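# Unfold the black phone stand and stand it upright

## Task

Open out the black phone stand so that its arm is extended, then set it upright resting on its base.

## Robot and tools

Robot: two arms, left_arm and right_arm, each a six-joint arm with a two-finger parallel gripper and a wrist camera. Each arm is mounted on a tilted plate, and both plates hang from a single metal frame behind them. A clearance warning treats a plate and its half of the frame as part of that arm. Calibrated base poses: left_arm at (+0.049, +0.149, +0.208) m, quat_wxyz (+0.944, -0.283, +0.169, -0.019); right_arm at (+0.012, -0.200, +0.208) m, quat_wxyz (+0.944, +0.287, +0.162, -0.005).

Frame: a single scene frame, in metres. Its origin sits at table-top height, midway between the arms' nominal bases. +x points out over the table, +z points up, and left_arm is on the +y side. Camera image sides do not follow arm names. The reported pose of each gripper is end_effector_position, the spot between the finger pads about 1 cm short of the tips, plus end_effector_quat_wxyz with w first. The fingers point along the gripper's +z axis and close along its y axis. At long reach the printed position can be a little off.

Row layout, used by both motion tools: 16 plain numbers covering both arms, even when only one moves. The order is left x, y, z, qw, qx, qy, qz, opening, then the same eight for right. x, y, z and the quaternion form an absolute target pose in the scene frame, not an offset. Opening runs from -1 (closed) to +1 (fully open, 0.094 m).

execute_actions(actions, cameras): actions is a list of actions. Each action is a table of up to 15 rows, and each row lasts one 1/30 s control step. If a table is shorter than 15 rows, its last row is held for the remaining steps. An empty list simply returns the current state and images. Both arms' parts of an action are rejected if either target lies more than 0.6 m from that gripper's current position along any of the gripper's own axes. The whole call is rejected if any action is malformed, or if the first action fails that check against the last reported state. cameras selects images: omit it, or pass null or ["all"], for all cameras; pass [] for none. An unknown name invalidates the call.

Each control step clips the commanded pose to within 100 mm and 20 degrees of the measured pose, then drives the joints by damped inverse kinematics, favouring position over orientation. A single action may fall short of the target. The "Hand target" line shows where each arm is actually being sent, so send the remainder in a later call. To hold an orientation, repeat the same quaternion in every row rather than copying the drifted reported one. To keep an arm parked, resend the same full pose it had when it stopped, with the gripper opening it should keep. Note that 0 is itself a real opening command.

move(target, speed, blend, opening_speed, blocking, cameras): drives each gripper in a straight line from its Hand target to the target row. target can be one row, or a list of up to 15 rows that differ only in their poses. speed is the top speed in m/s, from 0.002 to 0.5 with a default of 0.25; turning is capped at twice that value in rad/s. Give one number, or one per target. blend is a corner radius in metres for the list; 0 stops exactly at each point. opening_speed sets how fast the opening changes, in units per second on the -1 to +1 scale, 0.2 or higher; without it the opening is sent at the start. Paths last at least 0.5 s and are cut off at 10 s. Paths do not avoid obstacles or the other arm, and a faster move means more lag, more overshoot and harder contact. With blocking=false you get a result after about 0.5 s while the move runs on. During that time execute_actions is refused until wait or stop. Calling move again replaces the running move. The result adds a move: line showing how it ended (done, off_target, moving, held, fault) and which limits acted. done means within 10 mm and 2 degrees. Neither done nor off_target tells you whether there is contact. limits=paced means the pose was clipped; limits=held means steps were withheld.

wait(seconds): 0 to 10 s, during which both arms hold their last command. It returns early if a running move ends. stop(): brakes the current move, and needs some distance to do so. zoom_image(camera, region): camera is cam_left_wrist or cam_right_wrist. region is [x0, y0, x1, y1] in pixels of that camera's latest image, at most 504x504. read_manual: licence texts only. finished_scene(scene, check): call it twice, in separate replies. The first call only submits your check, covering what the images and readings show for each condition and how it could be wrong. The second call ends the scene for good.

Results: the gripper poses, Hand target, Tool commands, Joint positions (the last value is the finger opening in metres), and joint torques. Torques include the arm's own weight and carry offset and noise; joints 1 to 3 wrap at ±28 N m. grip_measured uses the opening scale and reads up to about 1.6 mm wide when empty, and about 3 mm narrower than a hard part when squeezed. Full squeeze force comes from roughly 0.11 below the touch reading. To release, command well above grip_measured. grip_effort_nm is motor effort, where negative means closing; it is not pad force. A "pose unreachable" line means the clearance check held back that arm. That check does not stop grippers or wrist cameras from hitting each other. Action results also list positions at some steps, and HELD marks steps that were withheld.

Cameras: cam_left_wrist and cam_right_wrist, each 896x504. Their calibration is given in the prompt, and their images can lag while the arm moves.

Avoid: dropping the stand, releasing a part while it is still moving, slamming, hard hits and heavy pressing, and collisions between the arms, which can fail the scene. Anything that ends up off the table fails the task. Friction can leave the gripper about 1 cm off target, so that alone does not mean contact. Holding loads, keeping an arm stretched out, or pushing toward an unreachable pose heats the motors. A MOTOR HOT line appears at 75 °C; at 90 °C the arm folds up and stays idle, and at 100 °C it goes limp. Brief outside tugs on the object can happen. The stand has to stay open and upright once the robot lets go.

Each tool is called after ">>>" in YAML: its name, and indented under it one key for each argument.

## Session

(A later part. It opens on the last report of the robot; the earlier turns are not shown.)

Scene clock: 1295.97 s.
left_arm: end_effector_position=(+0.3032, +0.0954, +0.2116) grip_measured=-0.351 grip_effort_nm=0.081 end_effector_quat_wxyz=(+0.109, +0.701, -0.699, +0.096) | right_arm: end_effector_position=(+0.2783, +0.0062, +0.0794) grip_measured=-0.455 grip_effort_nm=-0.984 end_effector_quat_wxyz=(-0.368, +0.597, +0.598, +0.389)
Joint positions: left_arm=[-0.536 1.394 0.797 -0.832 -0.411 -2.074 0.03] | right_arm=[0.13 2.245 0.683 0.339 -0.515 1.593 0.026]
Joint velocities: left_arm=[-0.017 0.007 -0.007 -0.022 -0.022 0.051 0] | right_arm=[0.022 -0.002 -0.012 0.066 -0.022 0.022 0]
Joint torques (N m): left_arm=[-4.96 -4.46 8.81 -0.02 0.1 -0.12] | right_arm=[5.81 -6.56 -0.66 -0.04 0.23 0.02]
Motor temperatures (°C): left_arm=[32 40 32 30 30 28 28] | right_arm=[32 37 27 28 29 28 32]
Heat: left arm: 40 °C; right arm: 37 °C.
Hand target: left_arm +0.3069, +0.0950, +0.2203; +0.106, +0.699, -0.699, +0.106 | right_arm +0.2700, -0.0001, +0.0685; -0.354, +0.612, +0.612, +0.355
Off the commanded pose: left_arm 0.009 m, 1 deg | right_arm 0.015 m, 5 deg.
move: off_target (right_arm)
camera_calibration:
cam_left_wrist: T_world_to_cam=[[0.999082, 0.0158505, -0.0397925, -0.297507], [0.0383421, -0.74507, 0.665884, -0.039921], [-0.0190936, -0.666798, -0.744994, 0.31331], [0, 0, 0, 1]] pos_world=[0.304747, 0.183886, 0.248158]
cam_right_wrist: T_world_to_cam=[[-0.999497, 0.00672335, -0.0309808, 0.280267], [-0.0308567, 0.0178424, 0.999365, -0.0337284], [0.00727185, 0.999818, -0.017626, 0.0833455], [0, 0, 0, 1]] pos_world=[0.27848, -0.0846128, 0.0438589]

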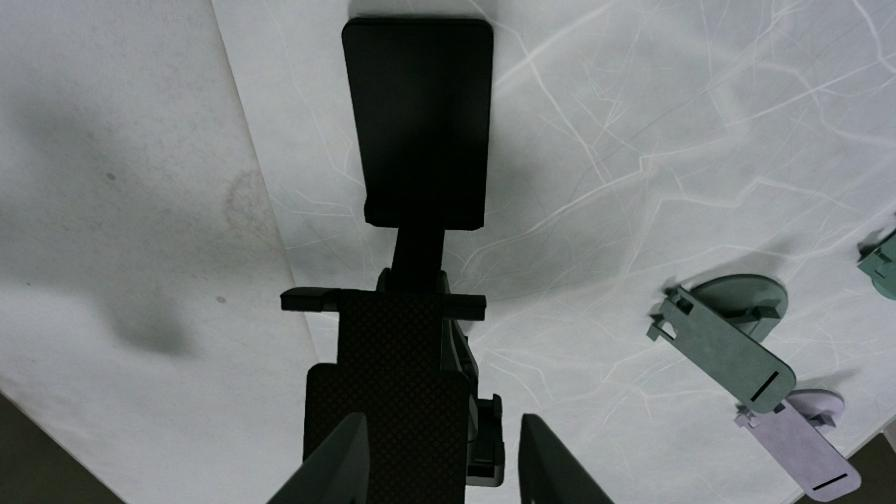

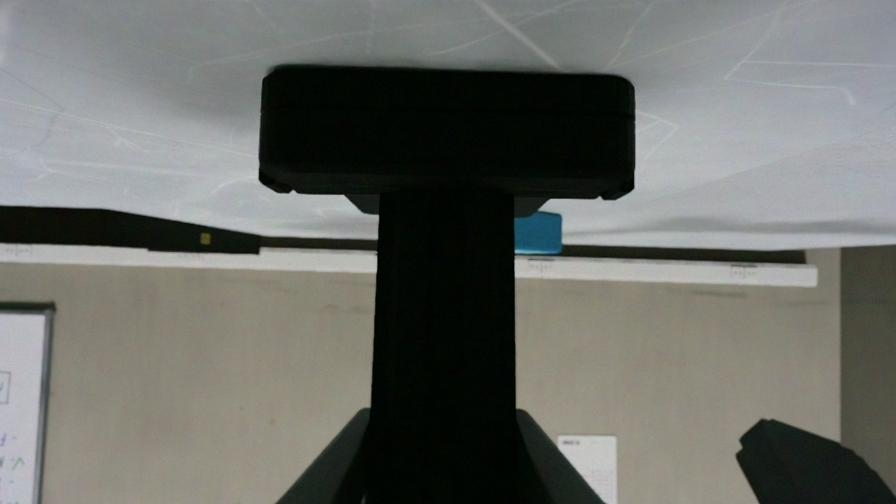

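>>> move:
  target: [0.307,0.095,0.22,-0.105,-0.7,0.7,-0.105,-0.35,0.2745,0.0045,0.075,-0.3535,0.6124,0.6124,0.3535,-0.5]
  speed: 0.03

Scene clock: 1298.97 s.
left_arm: end_effector_position=(+0.3030, +0.0955, +0.2117) grip_measured=-0.351 grip_effort_nm=0.076 end_effector_quat_wxyz=(+0.109, +0.700, -0.699, +0.095) | right_arm: end_effector_position=(+0.2784, +0.0089, +0.0801) grip_measured=-0.455 grip_effort_nm=-0.989 end_effector_quat_wxyz=(-0.362, +0.603, +0.602, +0.378)
Joint positions: left_arm=[-0.537 1.394 0.797 -0.833 -0.411 -2.075 0.03] | right_arm=[0.155 2.239 0.683 0.339 -0.48 1.622 0.026]
Joint velocities: left_arm=[0.007 0.012 0.007 -0.095 -0.007 -0.051 0] | right_arm=[0.002 -0.007 -0.012 0.007 0.007 0.037 0]
Joint torques (N m): left_arm=[-5.11 -4.29 8.79 -0.06 0.11 -0.11] | right_arm=[6.26 -7.15 0.14 -0.11 -0.04 0.04]
Motor temperatures (°C): left_arm=[32 40 32 30 30 28 28] | right_arm=[32 38 27 28 29 28 32]
Heat: left arm: 40 °C; right arm: 38 °C.
Hand target: left_arm +0.3069, +0.0949, +0.2200; +0.105, +0.699, -0.699, +0.105 | right_arm +0.2744, +0.0047, +0.0752; -0.354, +0.612, +0.612, +0.355
Off the commanded pose: left_arm 0.009 m, 1 deg | right_arm 0.008 m, 3 deg.
move: off_target (right_arm)
camera_calibration:
cam_left_wrist: T_world_to_cam=[[0.999066, 0.0152212, -0.0404432, -0.297053], [0.038299, -0.745343, 0.66558, -0.0397889], [-0.0200131, -0.666507, -0.74523, 0.313658], [0, 0, 0, 1]] pos_world=[0.304576, 0.18392, 0.248216]
cam_right_wrist: T_world_to_cam=[[-0.999686, 0.00462737, -0.0246139, 0.279948], [-0.0243863, 0.0440999, 0.998729, -0.0364701], [0.00570697, 0.999016, -0.0439732, 0.0831972], [0, 0, 0, 1]] pos_world=[0.278496, -0.0828025, 0.0469728]

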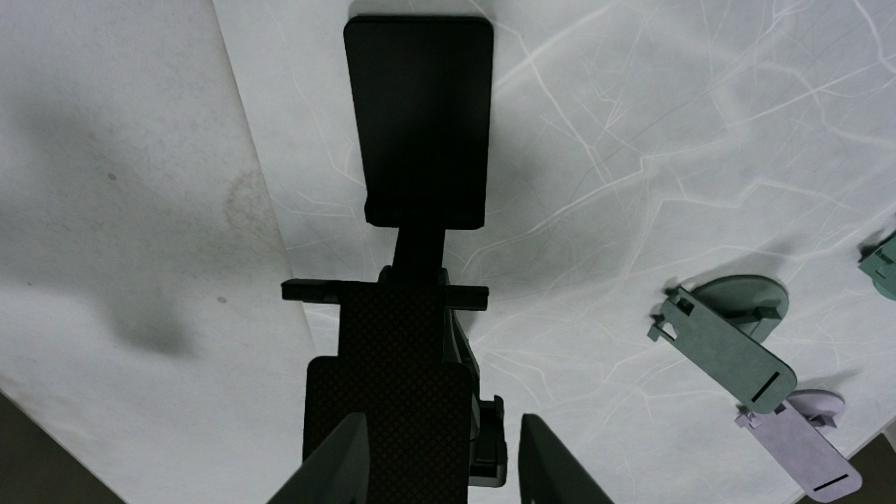

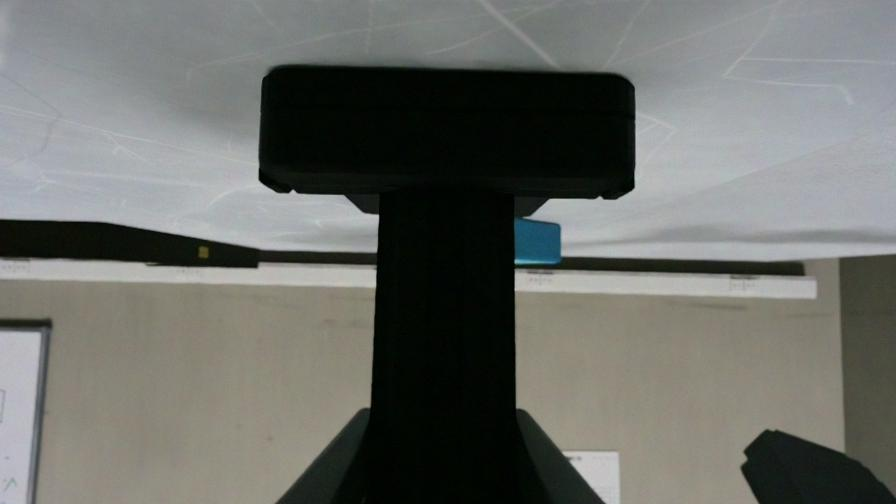

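>>> move:
  target: [0.307,0.095,0.22,-0.105,-0.7,0.7,-0.105,-0.35,0.2745,0.0045,0.075,-0.3535,0.6124,0.6124,0.3535,0.2]
  speed: 0.03
  opening_speed: 0.3

>>> move:
  target:
    - [0.307,0.095,0.22,-0.105,-0.7,0.7,-0.105,-0.35,0.276,-0.06,0.095,-0.3535,0.6124,0.6124,0.3535,0.2]
    - [0.307,0.095,0.22,-0.105,-0.7,0.7,-0.105,-0.35,0.285,-0.18,0.115,-0.3535,0.6124,0.6124,0.3535,0.2]
  speed: 0.07

Scene clock: 1304.97 s.
left_arm: end_effector_position=(+0.3029, +0.0955, +0.2117) grip_measured=-0.351 grip_effort_nm=0.085 end_effector_quat_wxyz=(+0.109, +0.701, -0.699, +0.095) | right_arm: end_effector_position=(+0.2765, +0.0044, +0.0718) grip_measured=+0.197 grip_effort_nm=0.193 end_effector_quat_wxyz=(-0.349, +0.613, +0.611, +0.359)
Joint positions: left_arm=[-0.537 1.394 0.797 -0.833 -0.411 -2.075 0.03] | right_arm=[0.155 2.239 0.683 0.328 -0.428 1.622 0.056]
Joint velocities: left_arm=[-0.002 -0.017 -0.007 -0.051 -0.022 0.007 0] | right_arm=[0.007 -0.002 -0.017 -0.051 0.037 0.007 -0.001]
Joint torques (N m): left_arm=[-5.07 -4.36 8.85 -0.02 0.09 -0.08] | right_arm=[6.32 -7.1 0.08 -0.06 -0.56 0.05]
Motor temperatures (°C): left_arm=[32 39 33 30 30 28 28] | right_arm=[32 38 27 28 29 28 32]
Heat: left arm: 39 °C; right arm: 38 °C.
Hand target: left_arm +0.3069, +0.0950, +0.2199; +0.105, +0.699, -0.699, +0.105 | right_arm +0.2745, +0.0047, +0.0749; -0.353, +0.613, +0.612, +0.354
Off the commanded pose: left_arm 0.009 m, 1 deg | right_arm 0.004 m, 1 deg.
move: done
camera_calibration:
cam_left_wrist: T_world_to_cam=[[0.999039, 0.0157217, -0.040908, -0.296917], [0.0389785, -0.745443, 0.665428, -0.0399122], [-0.020033, -0.666384, -0.74534, 0.313693], [0, 0, 0, 1]] pos_world=[0.304471, 0.183956, 0.24822]
cam_right_wrist: T_world_to_cam=[[-0.99987, 0.000836536, -0.0160863, 0.277309], [-0.0159304, 0.0965337, 0.995202, -0.0303224], [0.00238539, 0.995329, -0.0965079, 0.0919998], [0, 0, 0, 1]] pos_world=[0.27657, -0.088875, 0.0435165]

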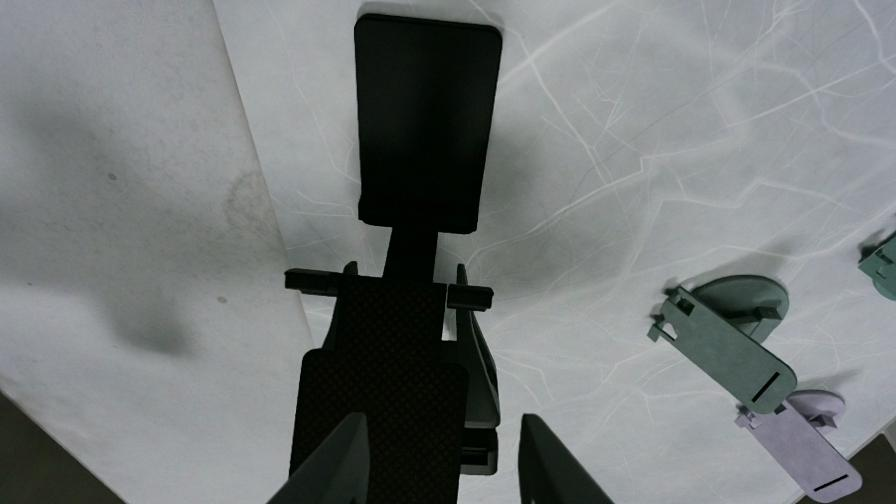

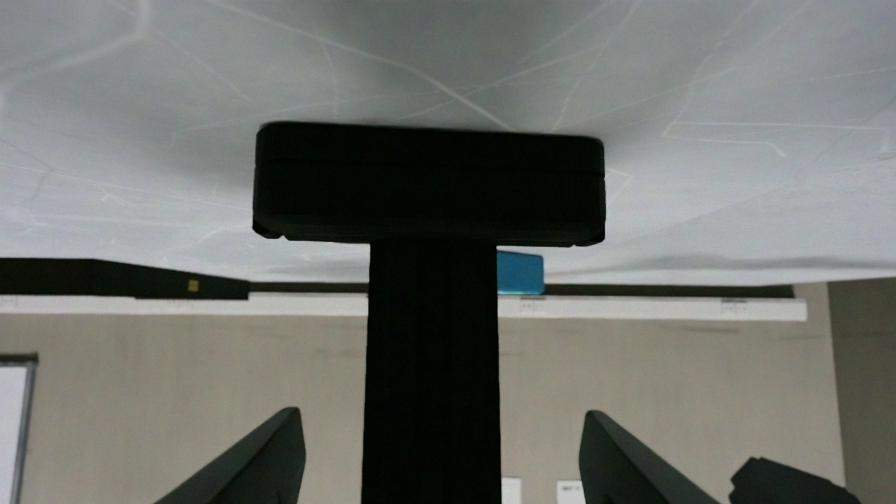

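Scene clock: 1308.43 s.
left_arm: end_effector_position=(+0.3029, +0.0955, +0.2117) grip_measured=-0.351 grip_effort_nm=0.081 end_effector_quat_wxyz=(+0.109, +0.701, -0.699, +0.095) | right_arm: end_effector_position=(+0.2769, -0.1784, +0.1081) grip_measured=+0.197 grip_effort_nm=0.188 end_effector_quat_wxyz=(-0.354, +0.617, +0.616, +0.340)
Joint positions: left_arm=[-0.537 1.394 0.797 -0.833 -0.411 -2.075 0.03] | right_arm=[-0.34 1.734 0.795 -0.566 -0.5 1.082 0.056]
Joint velocities: left_arm=[0.002 -0.002 0.017 -0.037 0.022 0.022 0] | right_arm=[-0.012 0.017 -0.012 -0.037 -0.051 -0.022 0]
Joint torques (N m): left_arm=[-4.96 -4.29 8.92 -0.04 0.08 -0.07] | right_arm=[2.74 -8.55 1.22 -0.91 -0.72 -0.11]
Motor temperatures (°C): left_arm=[32 39 33 30 30 28 27] | right_arm=[32 38 27 28 29 28 31]
Heat: left arm: 39 °C; right arm: 38 °C.
Hand target: left_arm +0.3069, +0.0950, +0.2199; +0.105, +0.699, -0.699, +0.105 | right_arm +0.2818, -0.1820, +0.1147; -0.349, +0.615, +0.614, +0.352
Off the commanded pose: left_arm 0.009 m, 1 deg | right_arm 0.011 m, 2 deg.
move: off_target (right_arm)
camera_calibration:
cam_left_wrist: T_world_to_cam=[[0.999039, 0.0157217, -0.040908, -0.296917], [0.0389785, -0.745443, 0.665428, -0.0399122], [-0.020033, -0.666384, -0.74534, 0.313693], [0, 0, 0, 1]] pos_world=[0.304471, 0.183956, 0.24822]
cam_right_wrist: T_world_to_cam=[[-0.999741, -0.01813, 0.0137799, 0.271861], [0.0115005, 0.120318, 0.992669, -0.0518232], [-0.019655, 0.99257, -0.120079, 0.285606], [0, 0, 0, 1]] pos_world=[0.278, -0.27232, 0.0819922]

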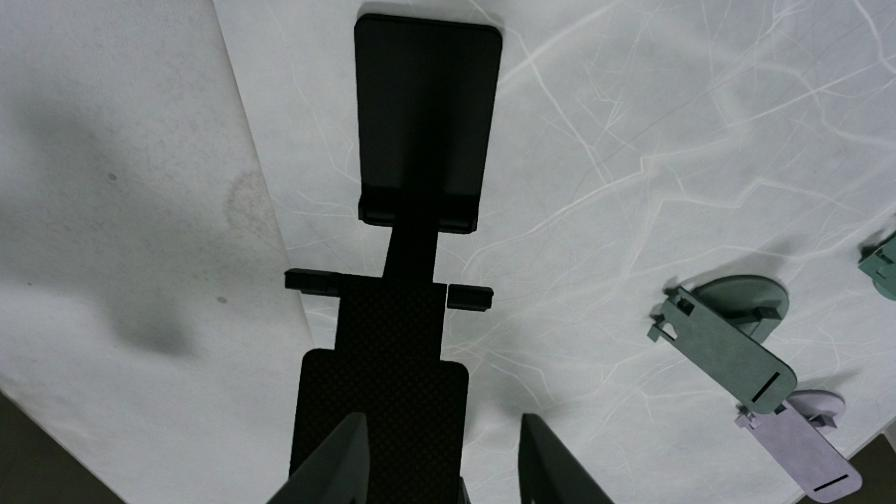

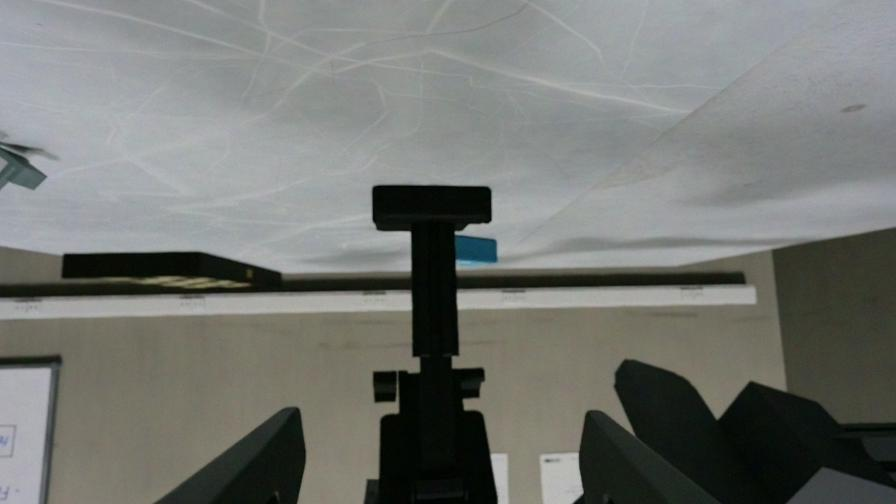

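>>> wait:
  seconds: 3

>>> finished_scene:
  scene: 1
  check: "Unfolded: arm ~vertical above base (hinge ~90 deg), plate opened ~45 deg with hooks low. Arm pulled out: extended section visible in right view (~70 mm, at stop). On base: block flat in the right view, no shadow gap, both grippers away, stable across frames. Could be missed if some angle threshold is larger or the extension is slightly short of its limit."

Scene clock: 1313.80 s.
left_arm: end_effector_position=(+0.3029, +0.0955, +0.2117) grip_measured=-0.351 grip_effort_nm=0.085 end_effector_quat_wxyz=(+0.109, +0.701, -0.699, +0.095) | right_arm: end_effector_position=(+0.2767, -0.1783, +0.1082) grip_measured=+0.197 grip_effort_nm=0.188 end_effector_quat_wxyz=(-0.355, +0.616, +0.616, +0.340)
Joint positions: left_arm=[-0.537 1.394 0.797 -0.833 -0.411 -2.075 0.03] | right_arm=[-0.34 1.734 0.795 -0.567 -0.5 1.081 0.056]
Joint velocities: left_arm=[-0.002 -0.012 -0.012 -0.066 0.022 -0.022 0] | right_arm=[-0.007 0.002 -0.002 -0.022 0.022 -0.051 0.001]
Joint torques (N m): left_arm=[-4.9 -4.26 8.91 -0.05 0.11 -0.11] | right_arm=[2.56 -8.7 1.28 -0.88 -0.73 -0.15]
Motor temperatures (°C): left_arm=[32 39 33 30 30 28 27] | right_arm=[31 39 27 28 29 28 31]
Heat: left arm: 39 °C; right arm: 39 °C.
Hand target: left_arm +0.3069, +0.0949, +0.2199; +0.105, +0.699, -0.699, +0.105 | right_arm +0.2818, -0.1821, +0.1147; -0.349, +0.615, +0.614, +0.352
Tool commands: left_gripper/opening=-0.35 right_gripper/opening=+0.2
Off the commanded pose: left_arm 0.009 m, 1 deg | right_arm 0.011 m, 2 deg.
wait: 3.00 s; at rest from the start
camera_calibration:
cam_left_wrist: T_world_to_cam=[[0.999039, 0.0157217, -0.040908, -0.296917], [0.0389785, -0.745443, 0.665428, -0.0399122], [-0.020033, -0.666384, -0.74534, 0.313693], [0, 0, 0, 1]] pos_world=[0.304471, 0.183956, 0.24822]
cam_right_wrist: T_world_to_cam=[[-0.999725, -0.0188415, 0.0139556, 0.271516], [0.011606, 0.119512, 0.992765, -0.0521738], [-0.020373, 0.992654, -0.119261, 0.285655], [0, 0, 0, 1]] pos_world=[0.277866, -0.272205, 0.0820745]

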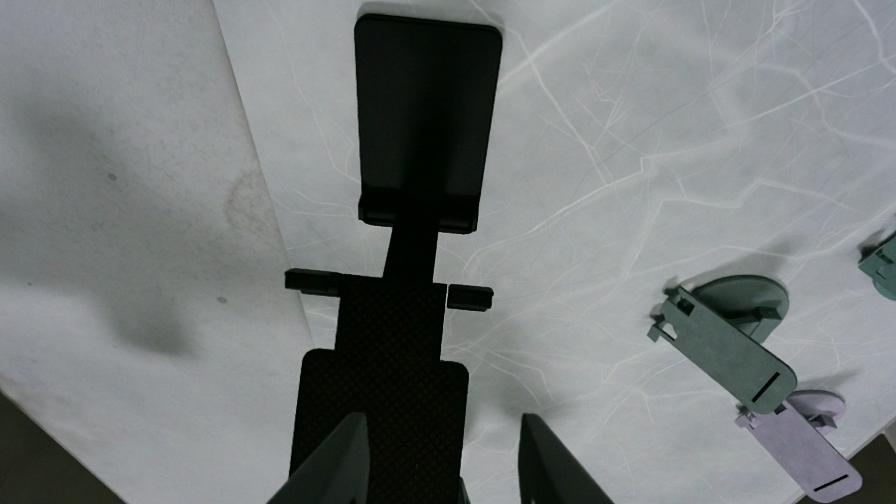

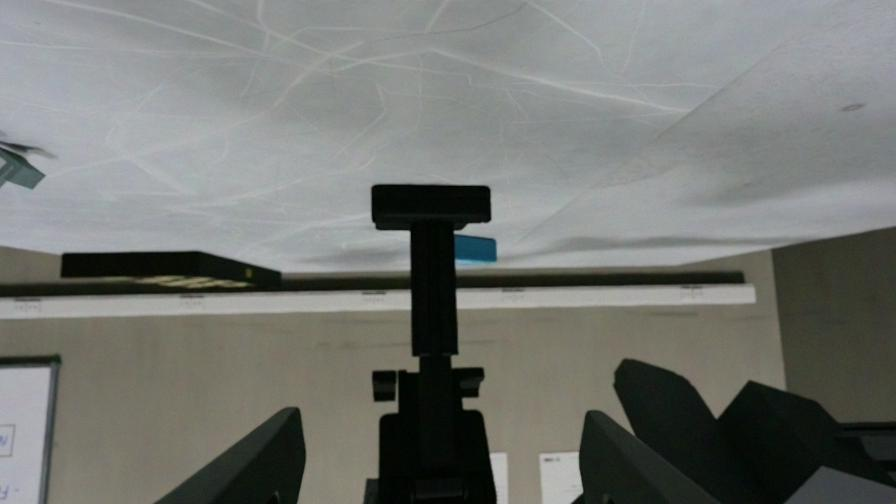

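This call ended nothing. Check each condition that your pictures could not show: look closer or test it, and mend what is not met. Then call finished_scene again.

>>> finished_scene:
  scene: 1
  check: "Rechecked: stand upright, unheld, still; base/block flat (no gap under block in right view); extended arm seen between hinge rails and plate hinge; plate opened ~45 deg. Hidden risk only in exact thresholds."

The scene is finished: the task was done.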